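# Close the housing with lid and screws, return tools

## Task

Take the lid from the tray and lay it flat on the housing's rim so that the block under the lid sits inside the opening. Fetch screws from the screw feeder and put one through every hole in the lid. Tighten each screw by letting the screwdriver motor drive it until the motor halts on its own, shown by driver_stopped_at_torque=1. A screw that was pushed in rather than turned must be unscrewed completely and driven again. No screw may be left inside the housing. Afterwards every tool must hang in the stand slot it came from.

## Robot and tools

ROBOT. One six-joint arm on a base at (0, 0, 0.095) m in the scene frame, almost level. Its end carries a tool changer that can lock onto one of three tools hanging in a stand: grip50 (gripper, 50 mm stroke), grip85 (gripper, 85 mm stroke) and driver (screwdriver with a suction sleeve around a hex key). tool_id reads which one is attached, or none. There is only one arm, so every motion argument is a single list.

FRAMES. Reported poses, velocities, Hand target and camera poses are in the arm's base frame. Scene frame: origin on the table under the base, +z up, +y to the left looking along +x. Motion offsets are along the Hand target's own axes: face z points out of the face away from the arm, and both grippers close along face x. Tool points, in mm from the face center along face axes: grip50 grip point (0, 0, 180); grip85 (0, 0, 173) when closed, 13 mm nearer when fully open, pads 37.5 mm long; screwdriver key tip (66, 20, 345). A block juts 96 mm out on the face's -y side.

execute_actions. Argument actions: a list of actions; each action is a list of 1 to 15 rows; each row is 16 numbers in [-1, 1]: dx, dy, dz, rx, ry, rz, tool/lock, grip50_position, grip50_force_limit, grip50_speed, grip85_position, grip85_force_limit, grip85_speed, driver_spindle, driver_torque_limit, driver_sleeve_vacuum. One row lasts one step of 1/30 s; an action is 15 steps (0.5 s), a short table repeating its last row. The first six are offsets, not a pose: each row counts from the Hand target as it stood when that action began. Scale: 1.0 = 0.6 m or 180 degrees; rx, ry, rz form one rotation vector. Each step the controller limits the commanded pose to 70 mm and 16 degrees from the measured face, so one action may fall short; the face may also settle short, and an all-zero action re-requests the target. An empty list just reports state. cameras: list of names (cam_high, cam_low, cam_wrist), null/omitted for all, [] for none.

TOOL NUMBERS. lock: positive locks, negative unlocks, 0 keeps the last command. grip50_position: +1 open (50 mm), pads meet near -0.65, -1 closes until blocked. grip85_position: +1 open (85 mm), pads meet near -0.8, -1 grips. grip50_force_limit: 20 N at -1 to 185 N at +1 per pad. grip85: with grip85_speed -1 (slow) pads hold about 30 N at force limit -1, 80 N at 0, 100 N at +1; faster closes from a centimetre or more away give 120 to 245 N whatever the limit, so use -1/-1 for gentle grips. Speeds: 20 mm/s at -1 to 150 mm/s at +1. driver_spindle: +1 is 500 rpm driving in, -1 reverse; it keeps running between calls, so finish actions with 0. driver_torque_limit: about 0.3 N m at -1 to 1.2 N m at +1. driver_sleeve_vacuum above 0.01 turns suction on. A 0 is a real command: to leave tools unchanged, resend your previous values.

move. target: one 16-number row, or up to 15 rows, offsets from the current Hand target (all rows from that same start), same scale. Or station "stand" with slot (1 = leftmost seen from the forks' open side), approach true (point in front of the fork), over true (above the seat). speed m/s 0.002 to 0.5 (default 0.25), blend in m for corners, blocking false to return early. Paths are straight, ignore obstacles and cap at 10 s. Result adds a move: line: done, off_target, moving, held or fault, plus limits=paced or held. Avoid paths near the base.

wait: seconds 0 to 10. stop: brakes a running move. zoom_image: camera and region [x0, y0, x1, y1] in pixels, at most 504 x 504. finished_scene: scene 1 or 2; irreversible.

RESULTS. end_effector_position (m) and quat_wxyz of the face center, velocities, Hand target, joint positions/velocities/torques, Tool commands, and readings: plate_near, locked, unlocked, in_stand, unlock_refused, grip*_object_status (0 moving, 1 blocked opening, 2 blocked closing = holding, 3 at target or pads met), grip*_position_measured (counts; about 3 is open), driver_screw_detected, driver_turns, driver_stopped_at_torque, driver_sleeve_vacuum_kpa. n/a means the tool is not ready. MOTOR HOT warns of overheating.

TOOL CHANGE. Align the face within about 1 mm and 1 degree of the plate, face -y toward the fork's open side (use the three stand stations: approach, over, seat). When plate_near = 1, send lock +1 and wait for locked = 1; grippers then cycle closed and open. Lift about 20 mm, slide at least 110 mm toward face -y, then rise. Return the reverse way; with in_stand = 1 hold still, lock -1, wait for unlocked = 1. Unlocking elsewhere is refused.

SCREWS. Press the key onto the head 2 mm past contact, turn at 0.2 or -0.2 until driver_screw_detected = 1 (try the other direction after a quarter turn). Move the arm along with the screw, 0.7 mm per turn. The motor stops at 95 % of the torque limit, setting driver_stopped_at_torque = 1; restarting needs spindle at 0 or below for 0.5 s.

AVOID. Force over 144 N or joint torque at its limit (elbow 145, wrist joints 40.9 N m) stops the arm for 10 s; this stiff arm faults even slightly past firm contact. Move slowly near contacts, back off after pushes, never drop parts or release them moving, and keep everything on the table.

Each tool is called after ">>>" as name(argument=value, ...) on one line, values as JSON.

## Session

>>> execute_actions(actions=[])

Scene clock: 0.00 s.
end_effector_position=(+0.6705, -0.4806, +0.0454) locked=0 unlocked=1 plate_near=0 in_stand=0 unlock_refused=0 tool_id=none grip50_position_measured=n/a grip50_object_status=n/a grip85_position_measured=n/a grip85_object_status=n/a driver_sleeve_vacuum_kpa=n/a driver_screw_detected=n/a driver_stopped_at_torque=n/a driver_turns=n/a end_effector_quat_wxyz=(-0.316, +0.934, +0.134, +0.099)
Joint positions: [-0.782 0.845 1.446 0.551 1.326 0.236]
Joint velocities: within noise
Joint torques (N m): no reading
Hand target: +0.6705, -0.4806, +0.0454; -0.316, +0.934, +0.134, +0.099
Tool commands: tool/lock=+0.0 tool/grip50_position=+1.0 tool/grip50_force_limit=+1.0 tool/grip50_speed=+1.0 tool/grip85_position=+1.0 tool/grip85_force_limit=+1.0 tool/grip85_speed=+1.0 tool/driver_spindle=+0.0 tool/driver_torque_limit=-1.0 tool/driver_sleeve_vacuum=+0.0

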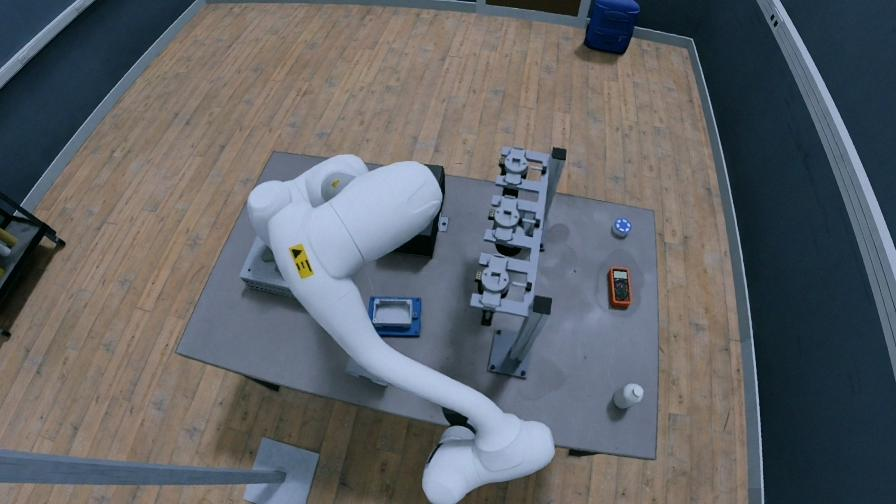

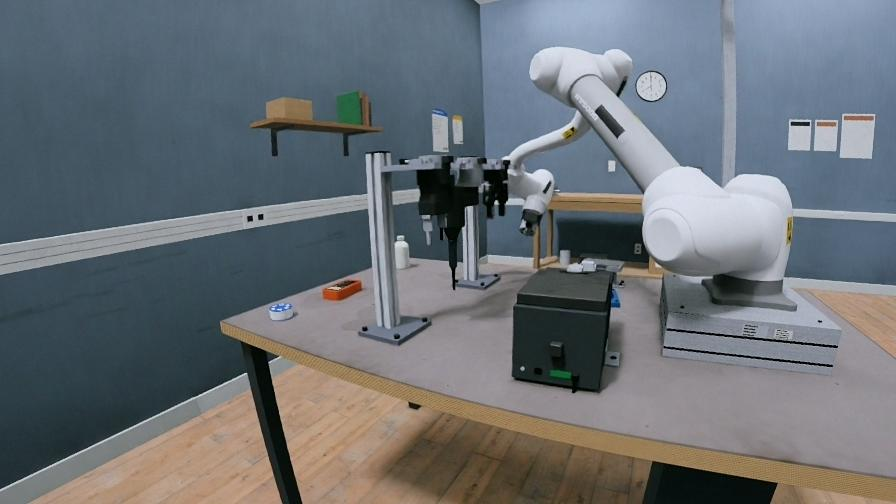

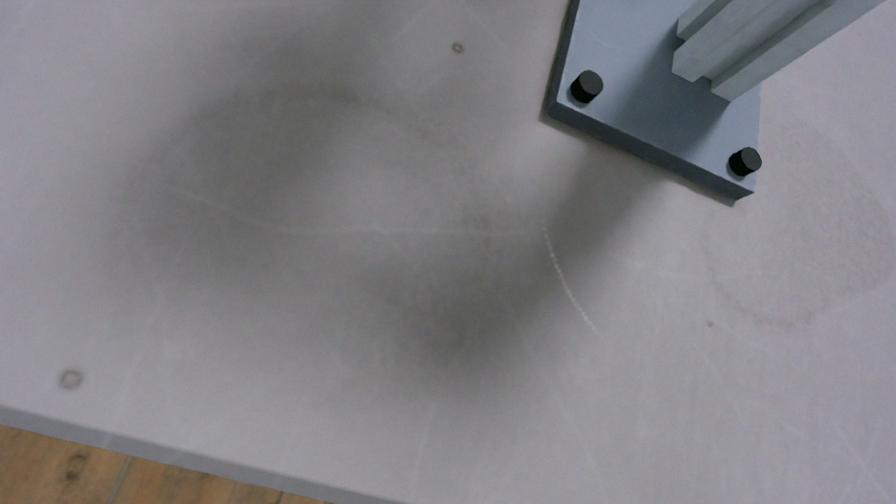

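>>> zoom_image(camera="cam_high", region=[180, 130, 684, 480])

>>> zoom_image(camera="cam_low", region=[350, 130, 650, 410])

>>> zoom_image(camera="cam_high", region=[220, 220, 460, 400])

>>> zoom_image(camera="cam_high", region=[440, 130, 640, 400])

Scaled by 1.000.

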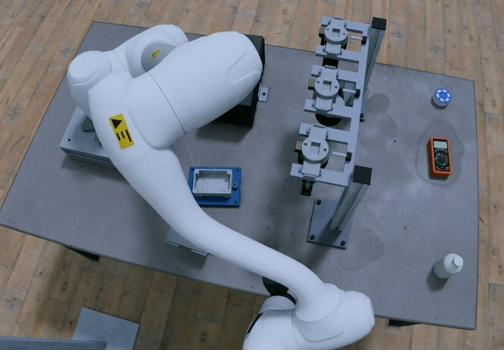

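Scaled by 1.680 from the camera's 896x504 image, which has a finer 1280x720 frame.

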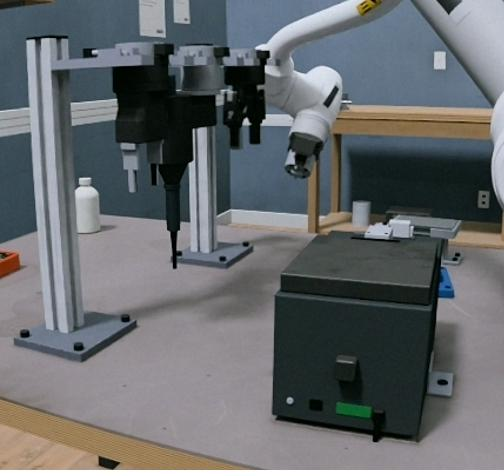

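Scaled by 2.100 from the camera's 896x504 image, which has a finer 1280x720 frame.

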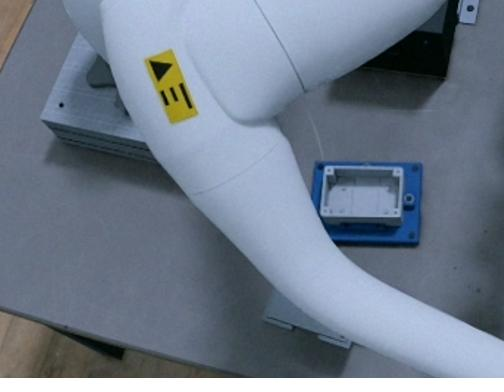

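Scaled by 1.867 from the camera's 896x504 image, which has a finer 1280x720 frame.

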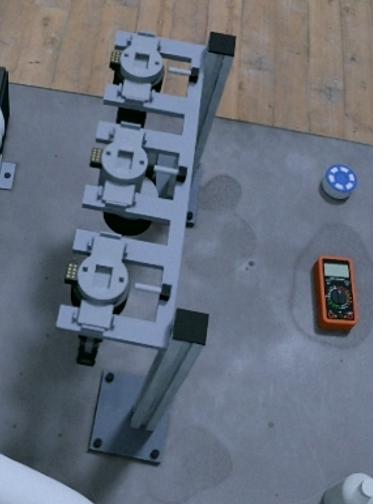

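>>> move(target=[0.157,-0.329,-0.456,0,0,0,0,1,1,1,1,1,1,0,-1,0])

Scene clock: 2.63 s.
end_effector_position=(+0.6703, -0.4807, +0.3958) locked=0 unlocked=1 plate_near=0 in_stand=0 unlock_refused=0 tool_id=none grip50_position_measured=n/a grip50_object_status=n/a grip85_position_measured=n/a grip85_object_status=n/a driver_sleeve_vacuum_kpa=n/a driver_screw_detected=n/a driver_stopped_at_torque=n/a driver_turns=n/a end_effector_quat_wxyz=(-0.316, +0.934, +0.134, +0.099)
Joint positions: [-0.783 0.579 1.22 0.543 1.749 0.49]
Joint velocities: within noise
Joint torques (N m): [2.47 -97.95 -41.77 5.19 1.67 -0.02]
Hand target: +0.6703, -0.4807, +0.3957; -0.316, +0.934, +0.134, +0.099
Off the commanded pose: 0.000 m, 0 deg.
move: done

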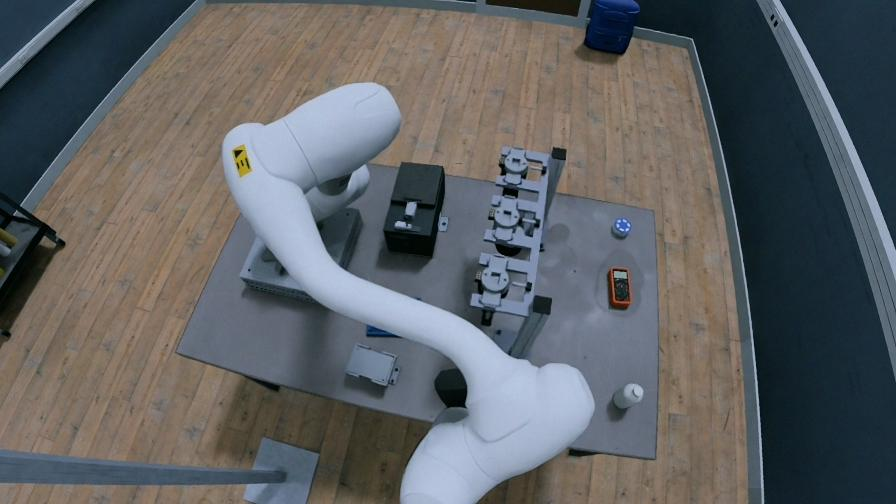

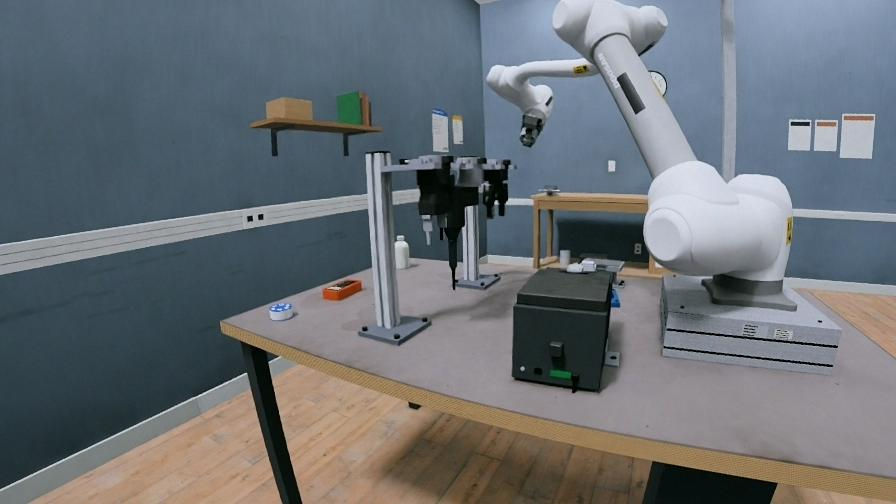

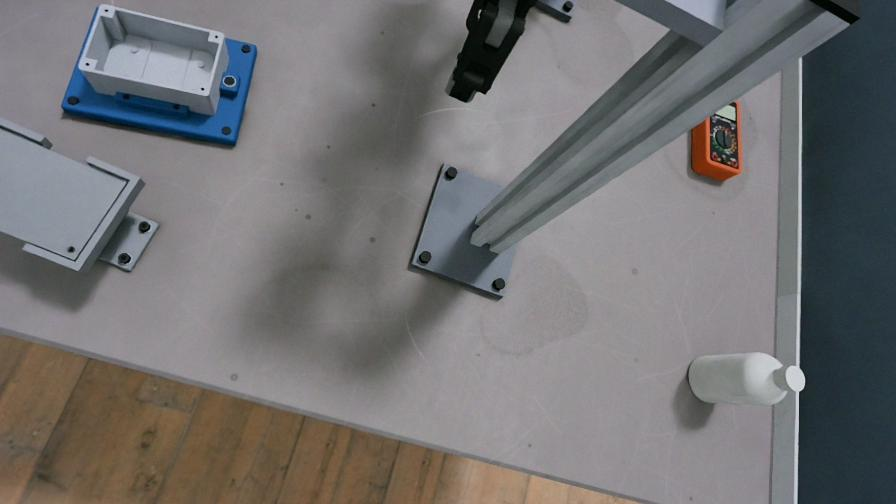

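>>> zoom_image(camera="cam_wrist", region=[0, 0, 300, 290])

>>> zoom_image(camera="cam_high", region=[330, 140, 520, 400])

Scaled by 1.680 from the camera's 896x504 image, which has a finer 1280x720 frame.

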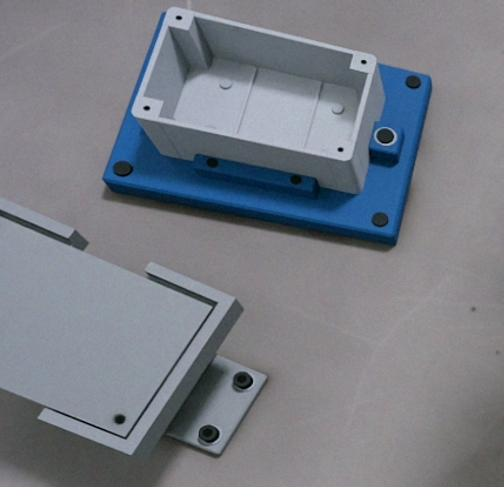

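Scaled by 1.938 from the camera's 896x504 image, which has a finer 1280x720 frame.

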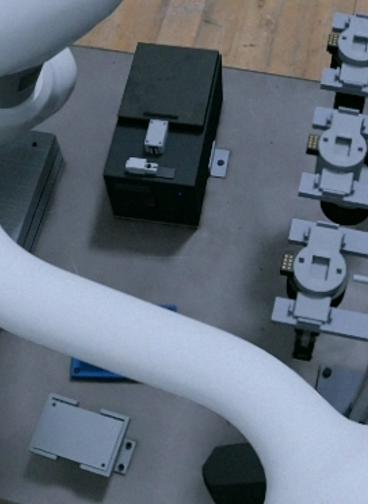

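>>> zoom_image(camera="cam_low", region=[390, 140, 530, 300])

>>> zoom_image(camera="cam_high", region=[460, 140, 580, 340])

>>> zoom_image(camera="cam_wrist", region=[420, 0, 620, 110])

Scaled by 3.150 from the camera's 896x504 image, which has a finer 1280x720 frame.

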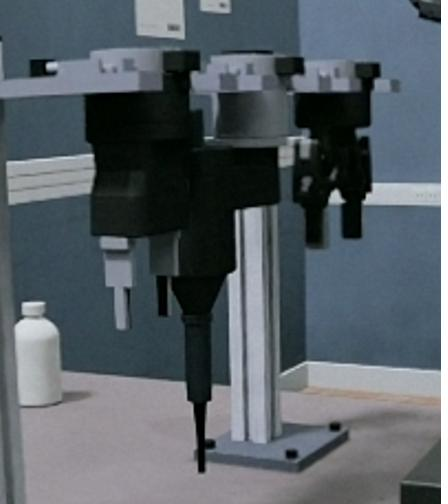

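Scaled by 2.520 from the camera's 896x504 image, which has a finer 1280x720 frame.

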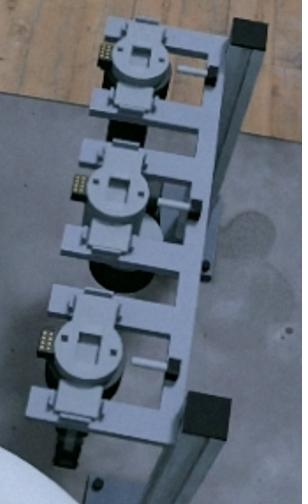

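Scaled by 2.520 from the camera's 896x504 image, which has a finer 1280x720 frame.

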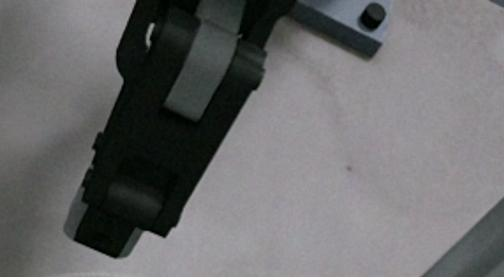

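>>> move(target=[-0.432,-0.410,0.032,-0.1065,-0.2037,-0.3927,0,1,1,1,1,1,1,0,-1,0])

Scene clock: 7.03 s.
end_effector_position=(+0.3506, -0.3293, +0.4495) locked=0 unlocked=1 plate_near=0 in_stand=0 unlock_refused=0 tool_id=none grip50_position_measured=n/a grip50_object_status=n/a grip85_position_measured=n/a grip85_object_status=n/a driver_sleeve_vacuum_kpa=n/a driver_screw_detected=n/a driver_stopped_at_torque=n/a driver_turns=n/a end_effector_quat_wxyz=(+0.000, +0.707, +0.707, +0.000)
Joint positions: [-0.826 -0.104 1.906 0 1.34 -0.825]
Joint velocities: within noise
Joint torques (N m): [1.7 -30.02 -42.16 4.1 0.45 0.01]
Hand target: +0.3506, -0.3292, +0.4495; +0.000, +0.707, +0.707, +0.000
Off the commanded pose: 0.000 m, 0 deg.
move: done

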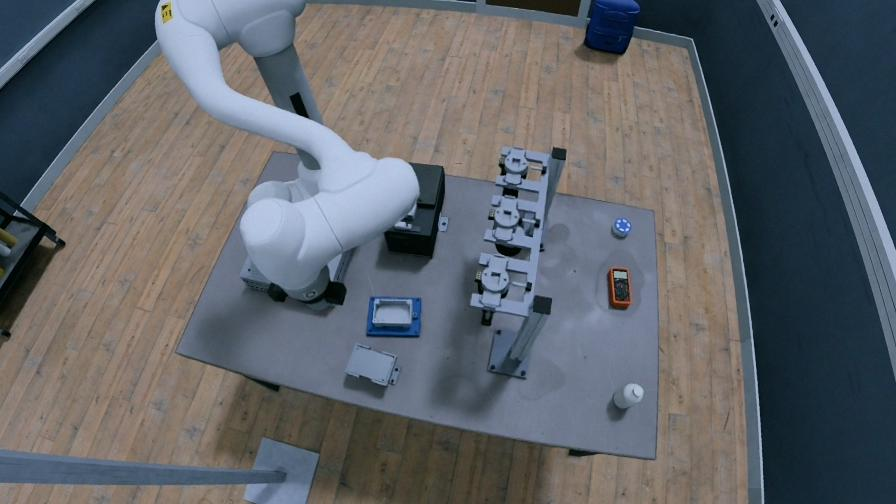

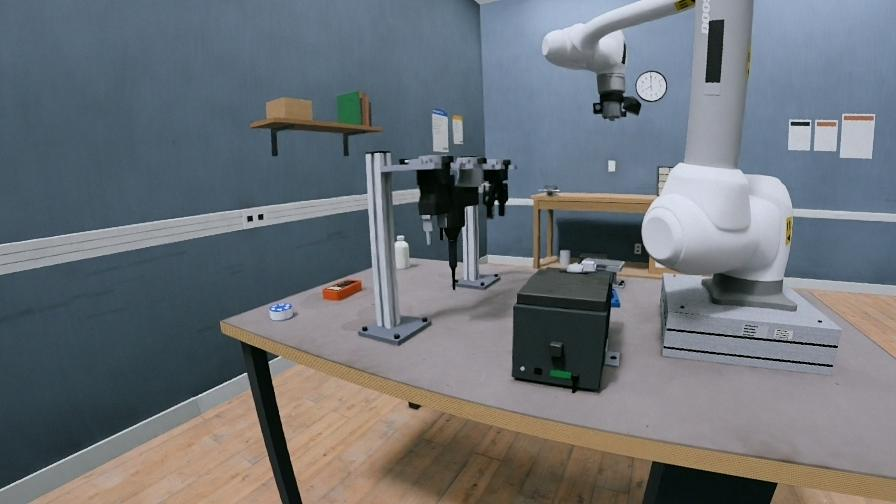

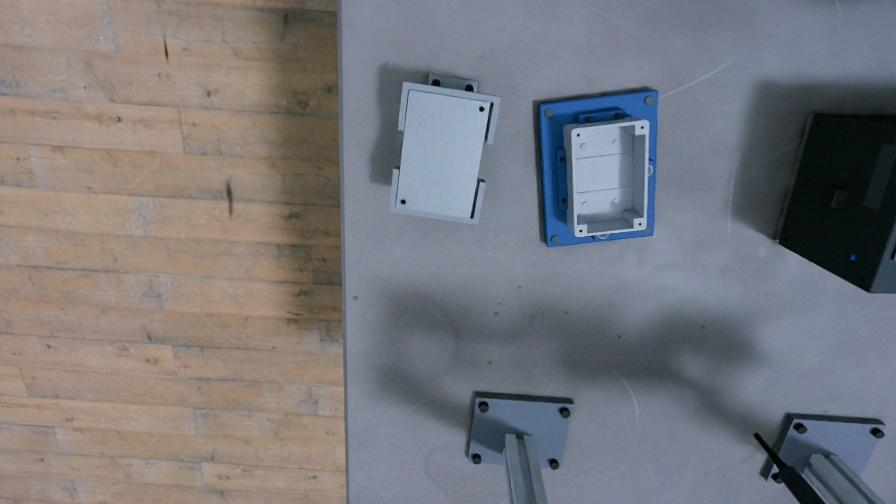

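>>> zoom_image(camera="cam_wrist", region=[370, 60, 530, 240])

>>> zoom_image(camera="cam_wrist", region=[520, 70, 680, 260])

Scaled by 2.800 from the camera's 896x504 image, which has a finer 1280x720 frame.

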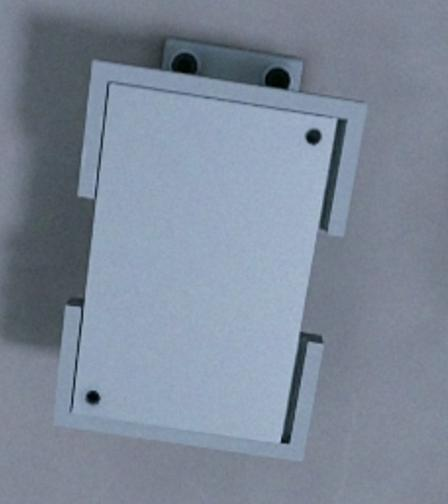

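Scaled by 2.653 from the camera's 896x504 image, which has a finer 1280x720 frame.

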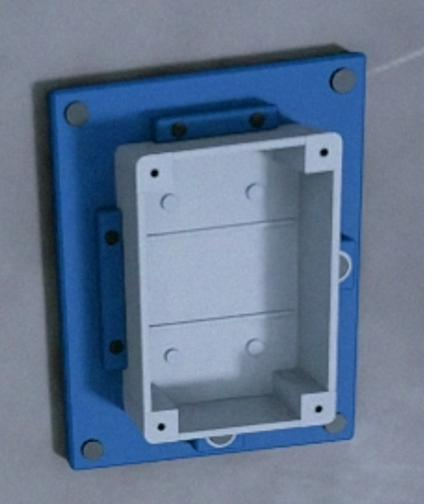

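>>> move(target=[0,0,0.3333,0,0,0,0,1,1,1,1,1,1,0,-1,0], cameras=["cam_wrist"])

Scene clock: 9.50 s.
end_effector_position=(+0.3506, -0.3293, +0.2496) locked=0 unlocked=1 plate_near=0 in_stand=0 unlock_refused=0 tool_id=none grip50_position_measured=n/a grip50_object_status=n/a grip85_position_measured=n/a grip85_object_status=n/a driver_sleeve_vacuum_kpa=n/a driver_screw_detected=n/a driver_stopped_at_torque=n/a driver_turns=n/a end_effector_quat_wxyz=(+0.000, +0.707, +0.707, +0.000)
Joint positions: [-0.826 0.047 2.157 0 0.938 -0.825]
Joint velocities: within noise
Joint torques (N m): [1.82 -37.89 -34.59 3.41 0.41 -0.01]
Hand target: +0.3506, -0.3292, +0.2495; +0.000, +0.707, +0.707, +0.000
Off the commanded pose: 0.000 m, 0 deg.
move: done
Images, in order (width x height): cam_wrist 896x504.

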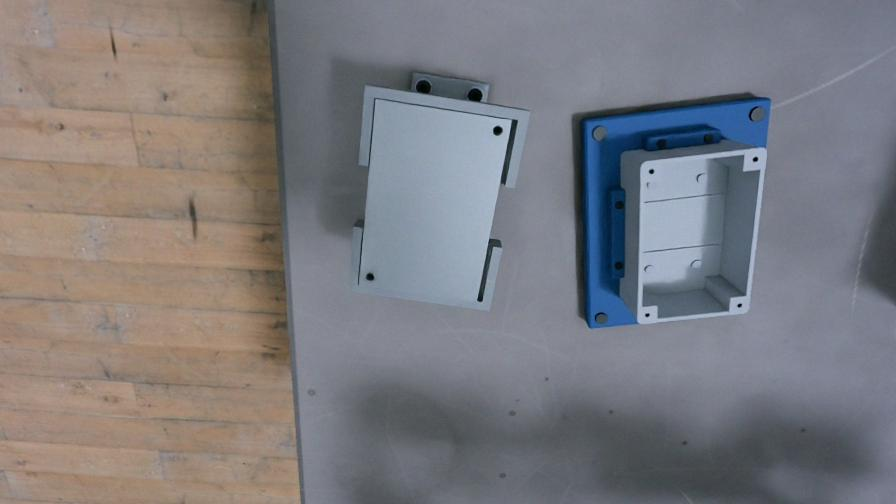

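>>> zoom_image(camera="cam_wrist", region=[330, 60, 550, 330])

>>> zoom_image(camera="cam_wrist", region=[570, 80, 790, 340])

Scaled by 1.867 from the camera's 896x504 image, which has a finer 1280x720 frame.

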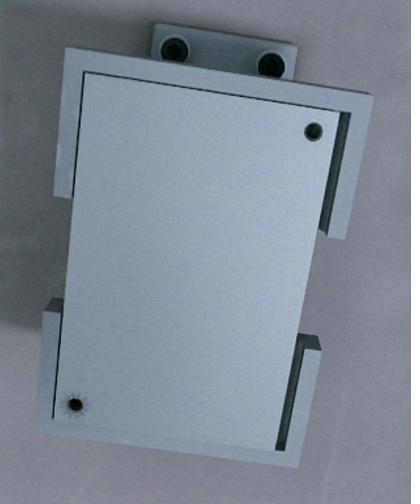

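Scaled by 1.938 from the camera's 896x504 image, which has a finer 1280x720 frame.

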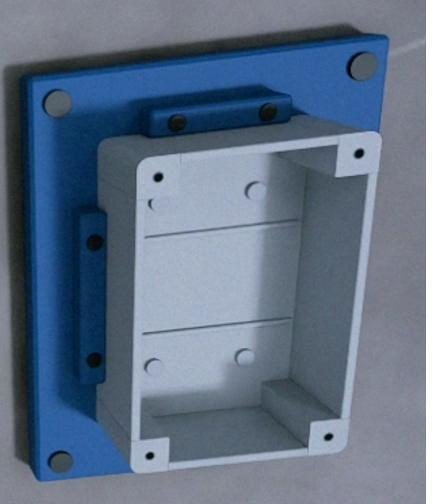

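>>> move(station="stand", slot=3, approach=true)

Scene clock: 12.53 s.
end_effector_position=(+0.5488, -0.1629, +0.3320) locked=0 unlocked=1 plate_near=0 in_stand=0 unlock_refused=0 tool_id=none grip50_position_measured=n/a grip50_object_status=n/a grip85_position_measured=n/a grip85_object_status=n/a driver_sleeve_vacuum_kpa=n/a driver_screw_detected=n/a driver_stopped_at_torque=n/a driver_turns=n/a end_effector_quat_wxyz=(+0.001, +0.724, +0.690, -0.008)
Joint positions: [-0.344 0.114 1.911 -0.017 1.123 -0.288]
Joint velocities: within noise
Joint torques (N m): [1.66 -48.67 -38.92 3.82 0.54 -0.01]
Hand target: +0.5488, -0.1629, +0.3320; +0.001, +0.724, +0.690, -0.008
Tool commands: tool/lock=+0.0 tool/grip50_position=+1.0 tool/grip50_force_limit=+1.0 tool/grip50_speed=+1.0 tool/grip85_position=+1.0 tool/grip85_force_limit=+1.0 tool/grip85_speed=+1.0 tool/driver_spindle=+0.0 tool/driver_torque_limit=-1.0 tool/driver_sleeve_vacuum=+0.0
Off the commanded pose: 0.000 m, 0 deg.
move: done; to station stand, slot 3, approach point

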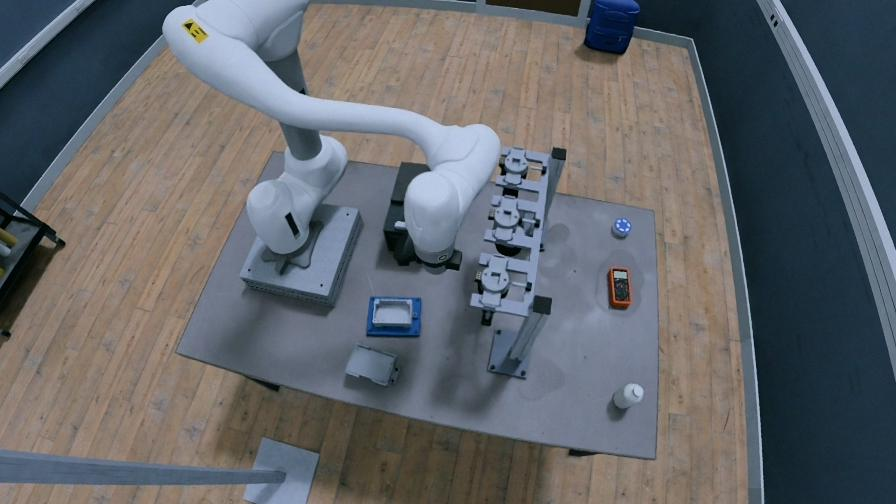

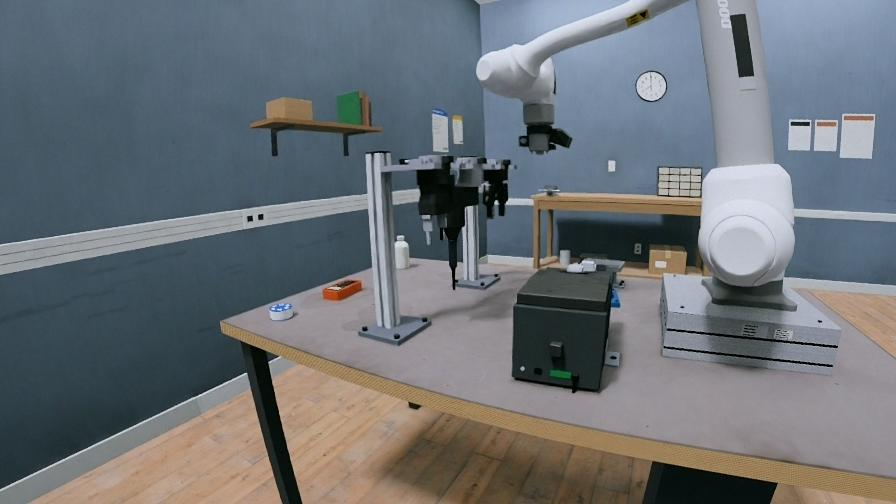

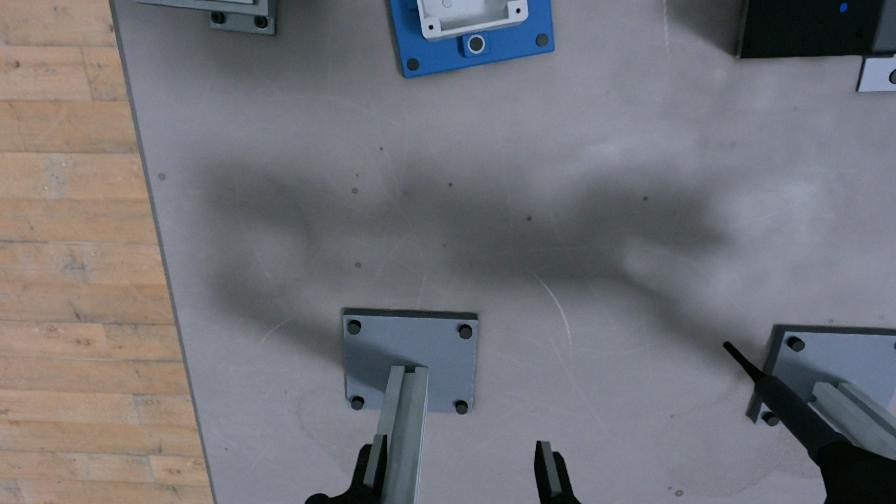

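>>> move(station="stand", slot=3, over=true)

>>> zoom_image(camera="cam_wrist", region=[200, 200, 700, 504])

Scene clock: 13.63 s.
end_effector_position=(+0.6886, -0.1696, +0.3305) locked=0 unlocked=1 plate_near=0 in_stand=0 unlock_refused=0 tool_id=none grip50_position_measured=n/a grip50_object_status=n/a grip85_position_measured=n/a grip85_object_status=n/a driver_sleeve_vacuum_kpa=n/a driver_screw_detected=n/a driver_stopped_at_torque=n/a driver_turns=n/a end_effector_quat_wxyz=(+0.001, +0.724, +0.690, -0.008)
Joint positions: [-0.286 0.32 1.653 -0.016 1.174 -0.232]
Joint velocities: within noise
Joint torques (N m): [1.91 -70.43 -40.06 3.88 0.36 -0.04]
Hand target: +0.6886, -0.1697, +0.3305; +0.001, +0.724, +0.690, -0.008
Tool commands: tool/lock=+0.0 tool/grip50_position=+1.0 tool/grip50_force_limit=+1.0 tool/grip50_speed=+1.0 tool/grip85_position=+1.0 tool/grip85_force_limit=+1.0 tool/grip85_speed=+1.0 tool/driver_spindle=+0.0 tool/driver_torque_limit=-1.0 tool/driver_sleeve_vacuum=+0.0
Off the commanded pose: 0.000 m, 0 deg.
move: done; to station stand, slot 3, over the seat

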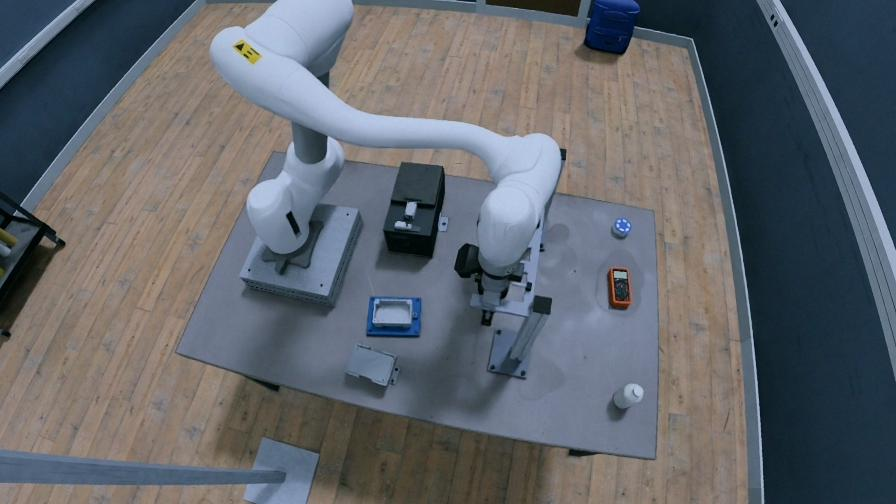

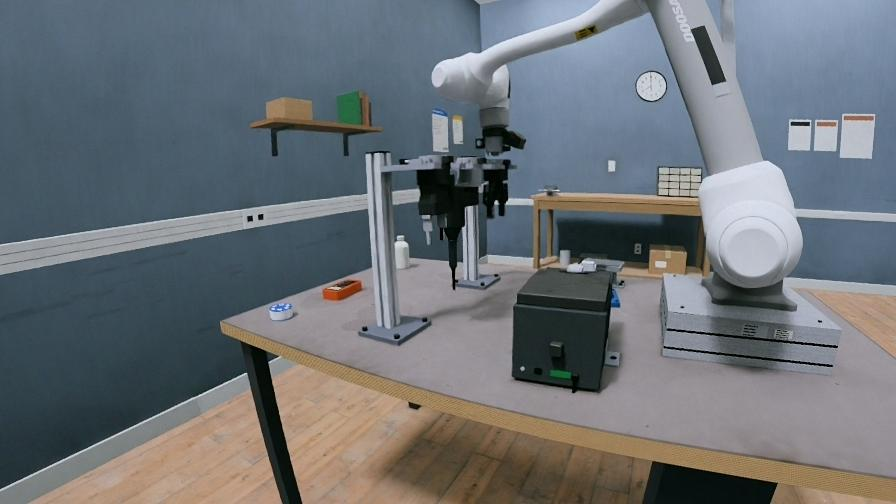

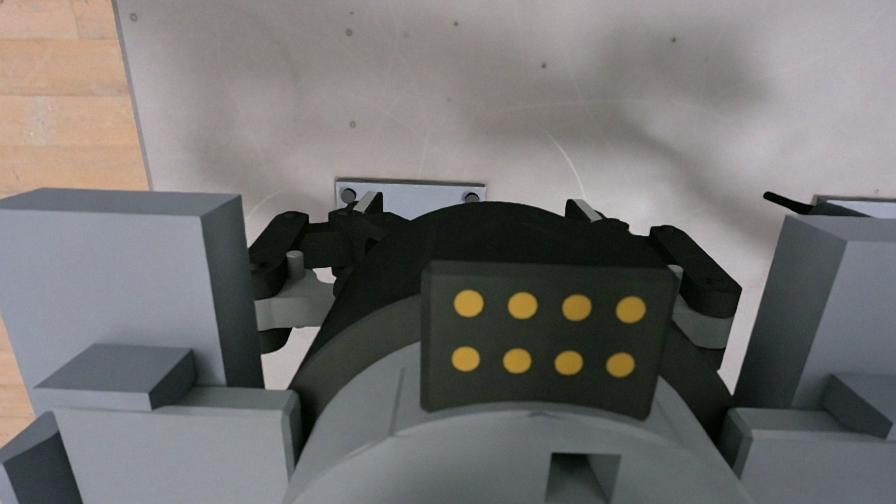

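Scaled by 1.008 from the camera's 896x504 image, which has a finer 1280x720 frame.

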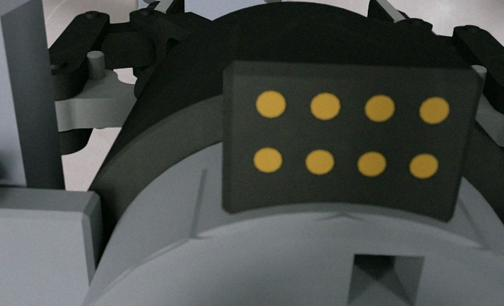

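>>> move(station="stand", slot=3, speed=0.06)

Scene clock: 14.60 s.
end_effector_position=(+0.6884, -0.1699, +0.3086) locked=0 unlocked=1 plate_near=1 in_stand=1 unlock_refused=0 tool_id=none grip50_position_measured=n/a grip50_object_status=n/a grip85_position_measured=n/a grip85_object_status=n/a driver_sleeve_vacuum_kpa=n/a driver_screw_detected=n/a driver_stopped_at_torque=n/a driver_turns=n/a end_effector_quat_wxyz=(+0.001, +0.724, +0.690, -0.008)
Joint positions: [-0.287 0.335 1.676 -0.016 1.137 -0.231]
Joint velocities: within noise
Joint torques (N m): [0.51 -64.93 -35.55 3.21 0.08 -0.01]
Hand target: +0.6883, -0.1699, +0.3085; +0.001, +0.724, +0.690, -0.008
Tool commands: tool/lock=+0.0 tool/grip50_position=+1.0 tool/grip50_force_limit=+1.0 tool/grip50_speed=+1.0 tool/grip85_position=+1.0 tool/grip85_force_limit=+1.0 tool/grip85_speed=+1.0 tool/driver_spindle=+0.0 tool/driver_torque_limit=-1.0 tool/driver_sleeve_vacuum=+0.0
Off the commanded pose: 0.000 m, 0 deg.
move: done; to station stand, slot 3

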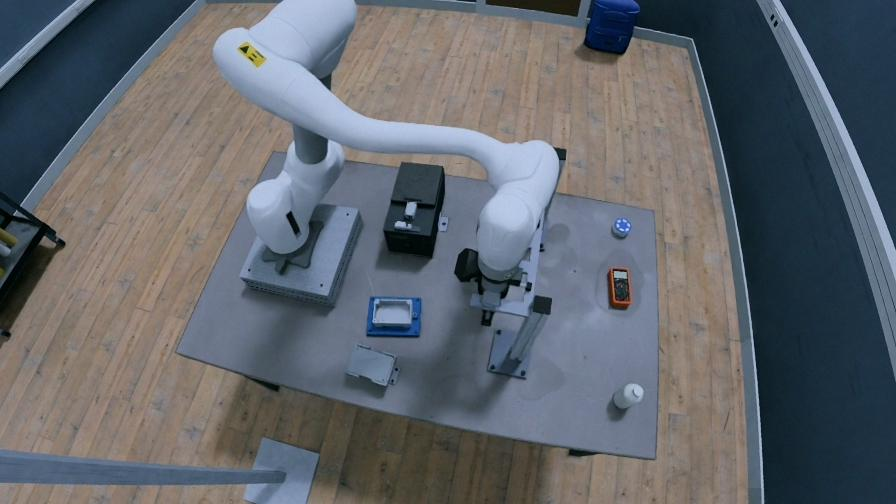

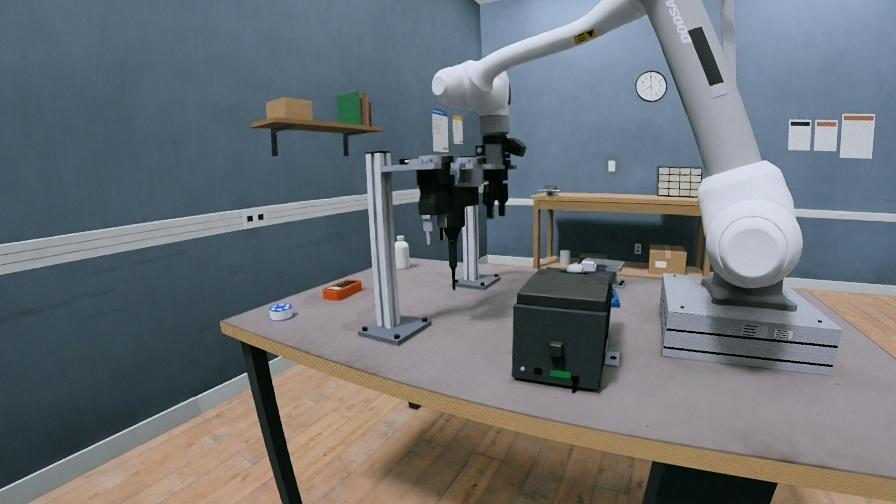

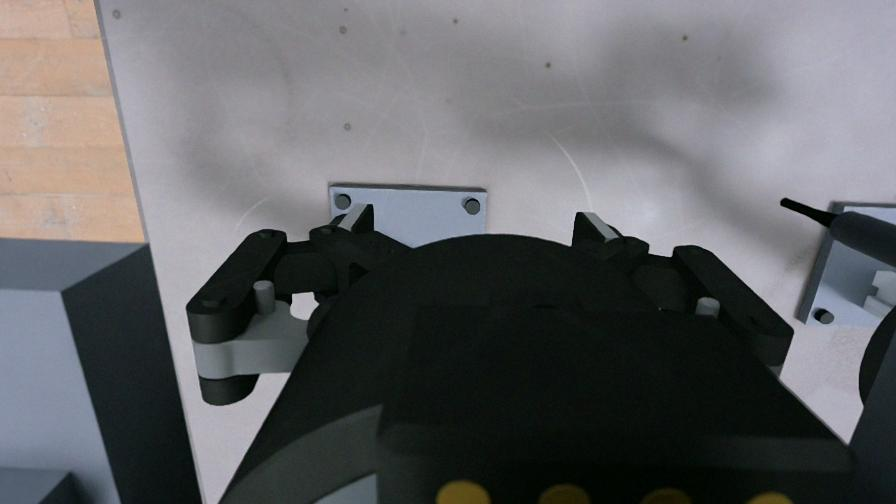

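>>> execute_actions(actions=[[[0,0,0,0,0,0,1,1,1,1,1,-1,-1,0,-1,0]]], cameras=[])

>>> wait(seconds=2, cameras=["cam_wrist"])

Scene clock: 15.43 s.
end_effector_position=(+0.6883, -0.1699, +0.3085) locked=0 unlocked=0 plate_near=1 in_stand=1 unlock_refused=0 tool_id=none grip50_position_measured=n/a grip50_object_status=n/a grip85_position_measured=n/a grip85_object_status=n/a driver_sleeve_vacuum_kpa=n/a driver_screw_detected=n/a driver_stopped_at_torque=n/a driver_turns=n/a end_effector_quat_wxyz=(+0.001, +0.724, +0.690, -0.008)
Joint positions: [-0.287 0.335 1.676 -0.016 1.137 -0.231]
Joint velocities: within noise
Joint torques (N m): [-0.26 -62.21 -32.66 2.36 -0.19 0]
Hand target: +0.6883, -0.1699, +0.3085; +0.001, +0.724, +0.690, -0.008
Tool commands: tool/lock=+0.0 tool/grip50_position=+1.0 tool/grip50_force_limit=+1.0 tool/grip50_speed=+1.0 tool/grip85_position=+1.0 tool/grip85_force_limit=-1.0 tool/grip85_speed=-1.0 tool/driver_spindle=+0.0 tool/driver_torque_limit=-1.0 tool/driver_sleeve_vacuum=+0.0
Off the commanded pose: 0.000 m, 0 deg.
Step readings (end_effector_position):
0: (+0.6884, -0.1699, +0.3085)
1: (+0.6884, -0.1699, +0.3085)
2: (+0.6884, -0.1699, +0.3085)
4: (+0.6884, -0.1699, +0.3085)
8: (+0.6884, -0.1699, +0.3085)
15: (+0.6883, -0.1699, +0.3085)
No camera images: "cameras" was empty.

Scene clock: 17.43 s.
end_effector_position=(+0.6883, -0.1699, +0.3085) locked=1 unlocked=0 plate_near=1 in_stand=1 unlock_refused=0 tool_id=grip85 grip50_position_measured=n/a grip50_object_status=n/a grip85_position_measured=n/a grip85_object_status=n/a driver_sleeve_vacuum_kpa=n/a driver_screw_detected=n/a driver_stopped_at_torque=n/a driver_turns=n/a end_effector_quat_wxyz=(+0.001, +0.724, +0.690, -0.008)
Joint positions: [-0.287 0.335 1.676 -0.016 1.137 -0.231]
Joint velocities: within noise
Joint torques (N m): [-0.51 -62.3 -32.73 2.5 -0.19 -0.09]
Hand target: +0.6883, -0.1699, +0.3085; +0.001, +0.724, +0.690, -0.008
Tool commands: tool/lock=+0.0 tool/grip50_position=+1.0 tool/grip50_force_limit=+1.0 tool/grip50_speed=+1.0 tool/grip85_position=+1.0 tool/grip85_force_limit=-1.0 tool/grip85_speed=-1.0 tool/driver_spindle=+0.0 tool/driver_torque_limit=-1.0 tool/driver_sleeve_vacuum=+0.0
Off the commanded pose: 0.000 m, 0 deg.
wait: 2.00 s; at rest by 0.17 s
Images, in order (width x height): cam_wrist 896x504.

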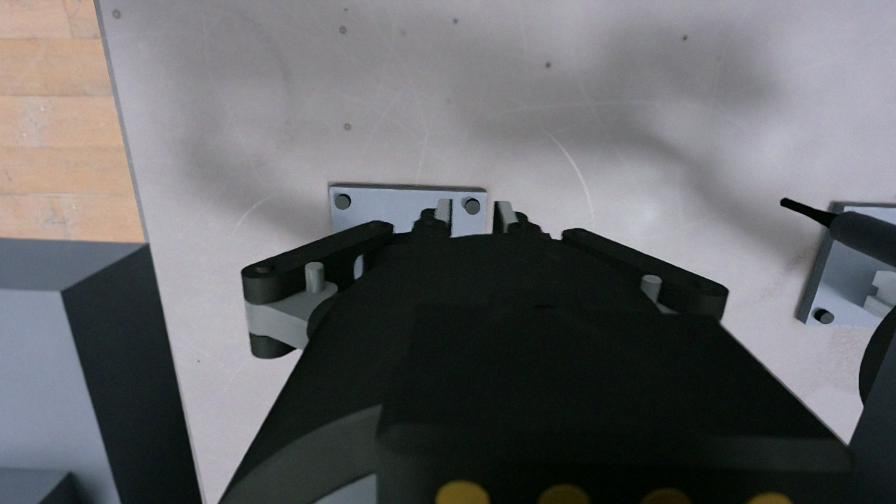

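>>> move(station="stand", slot=3, over=true, speed=0.1, cameras=[])

>>> move(station="stand", slot=3, approach=true, speed=0.2)

Scene clock: 18.37 s.
end_effector_position=(+0.6886, -0.1697, +0.3305) locked=1 unlocked=0 plate_near=1 in_stand=0 unlock_refused=0 tool_id=grip85 grip50_position_measured=n/a grip50_object_status=n/a grip85_position_measured=n/a grip85_object_status=n/a driver_sleeve_vacuum_kpa=n/a driver_screw_detected=n/a driver_stopped_at_torque=n/a driver_turns=n/a end_effector_quat_wxyz=(+0.001, +0.724, +0.690, -0.008)
Joint positions: [-0.286 0.321 1.653 -0.016 1.174 -0.231]
Joint velocities: within noise
Joint torques (N m): [1.59 -79.89 -46.32 3.9 0.36 -0.03]
Hand target: +0.6886, -0.1697, +0.3305; +0.001, +0.724, +0.690, -0.008
Tool commands: tool/lock=+0.0 tool/grip50_position=+1.0 tool/grip50_force_limit=+1.0 tool/grip50_speed=+1.0 tool/grip85_position=+1.0 tool/grip85_force_limit=-1.0 tool/grip85_speed=-1.0 tool/driver_spindle=+0.0 tool/driver_torque_limit=-1.0 tool/driver_sleeve_vacuum=+0.0
Off the commanded pose: 0.000 m, 0 deg.
move: done; to station stand, slot 3, over the seat
No camera images: "cameras" was empty.

Scene clock: 19.43 s.
end_effector_position=(+0.5489, -0.1629, +0.3320) locked=1 unlocked=0 plate_near=1 in_stand=0 unlock_refused=0 tool_id=grip85 grip50_position_measured=n/a grip50_object_status=n/a grip85_position_measured=3 grip85_object_status=3 driver_sleeve_vacuum_kpa=n/a driver_screw_detected=n/a driver_stopped_at_torque=n/a driver_turns=n/a end_effector_quat_wxyz=(+0.001, +0.724, +0.690, -0.008)
Joint positions: [-0.344 0.114 1.911 -0.017 1.123 -0.288]
Joint velocities: within noise
Joint torques (N m): [1.8 -55.21 -45.64 3.76 0.49 -0.03]
Hand target: +0.5488, -0.1629, +0.3320; +0.001, +0.724, +0.690, -0.008
Tool commands: tool/lock=+0.0 tool/grip50_position=+1.0 tool/grip50_force_limit=+1.0 tool/grip50_speed=+1.0 tool/grip85_position=+1.0 tool/grip85_force_limit=-1.0 tool/grip85_speed=-1.0 tool/driver_spindle=+0.0 tool/driver_torque_limit=-1.0 tool/driver_sleeve_vacuum=+0.0
Off the commanded pose: 0.000 m, 0 deg.
move: done; to station stand, slot 3, approach point

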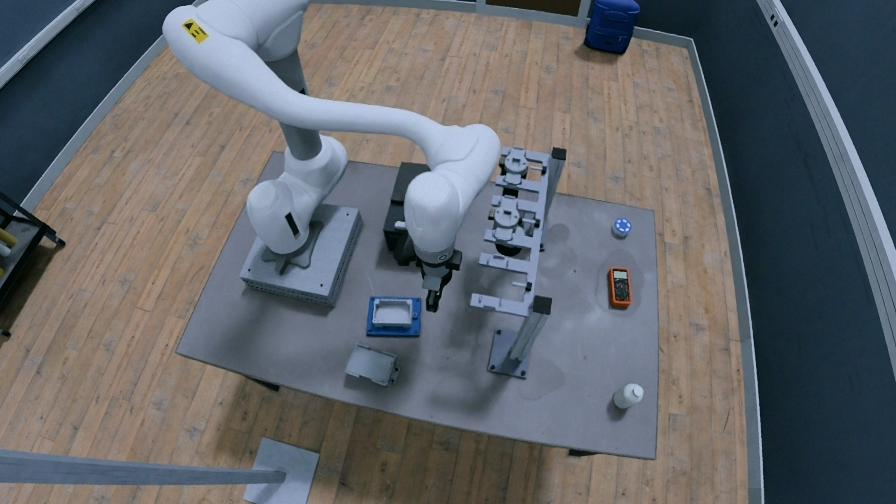

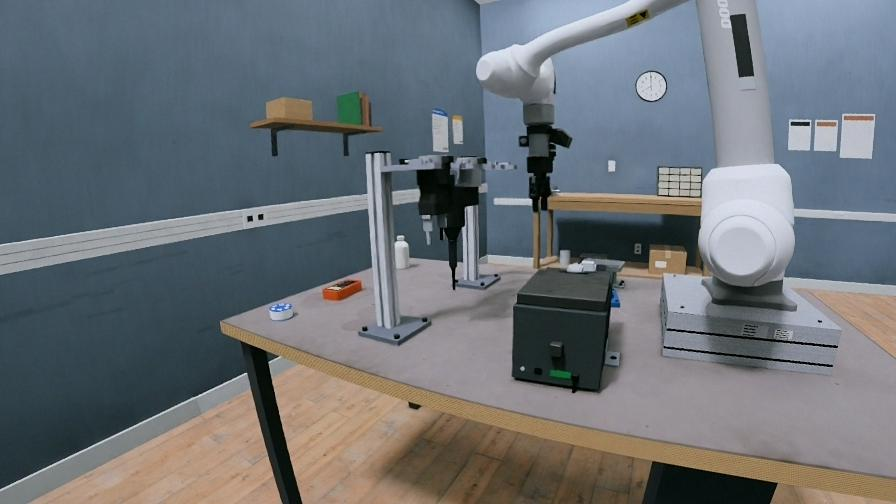

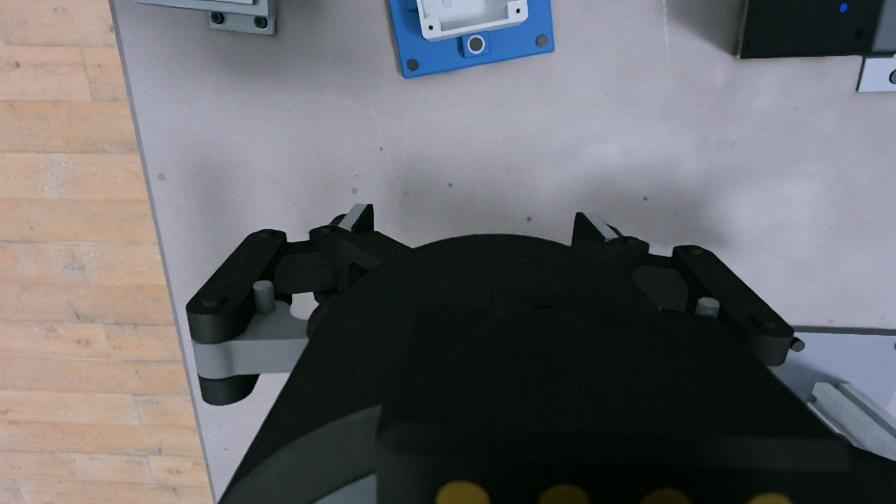

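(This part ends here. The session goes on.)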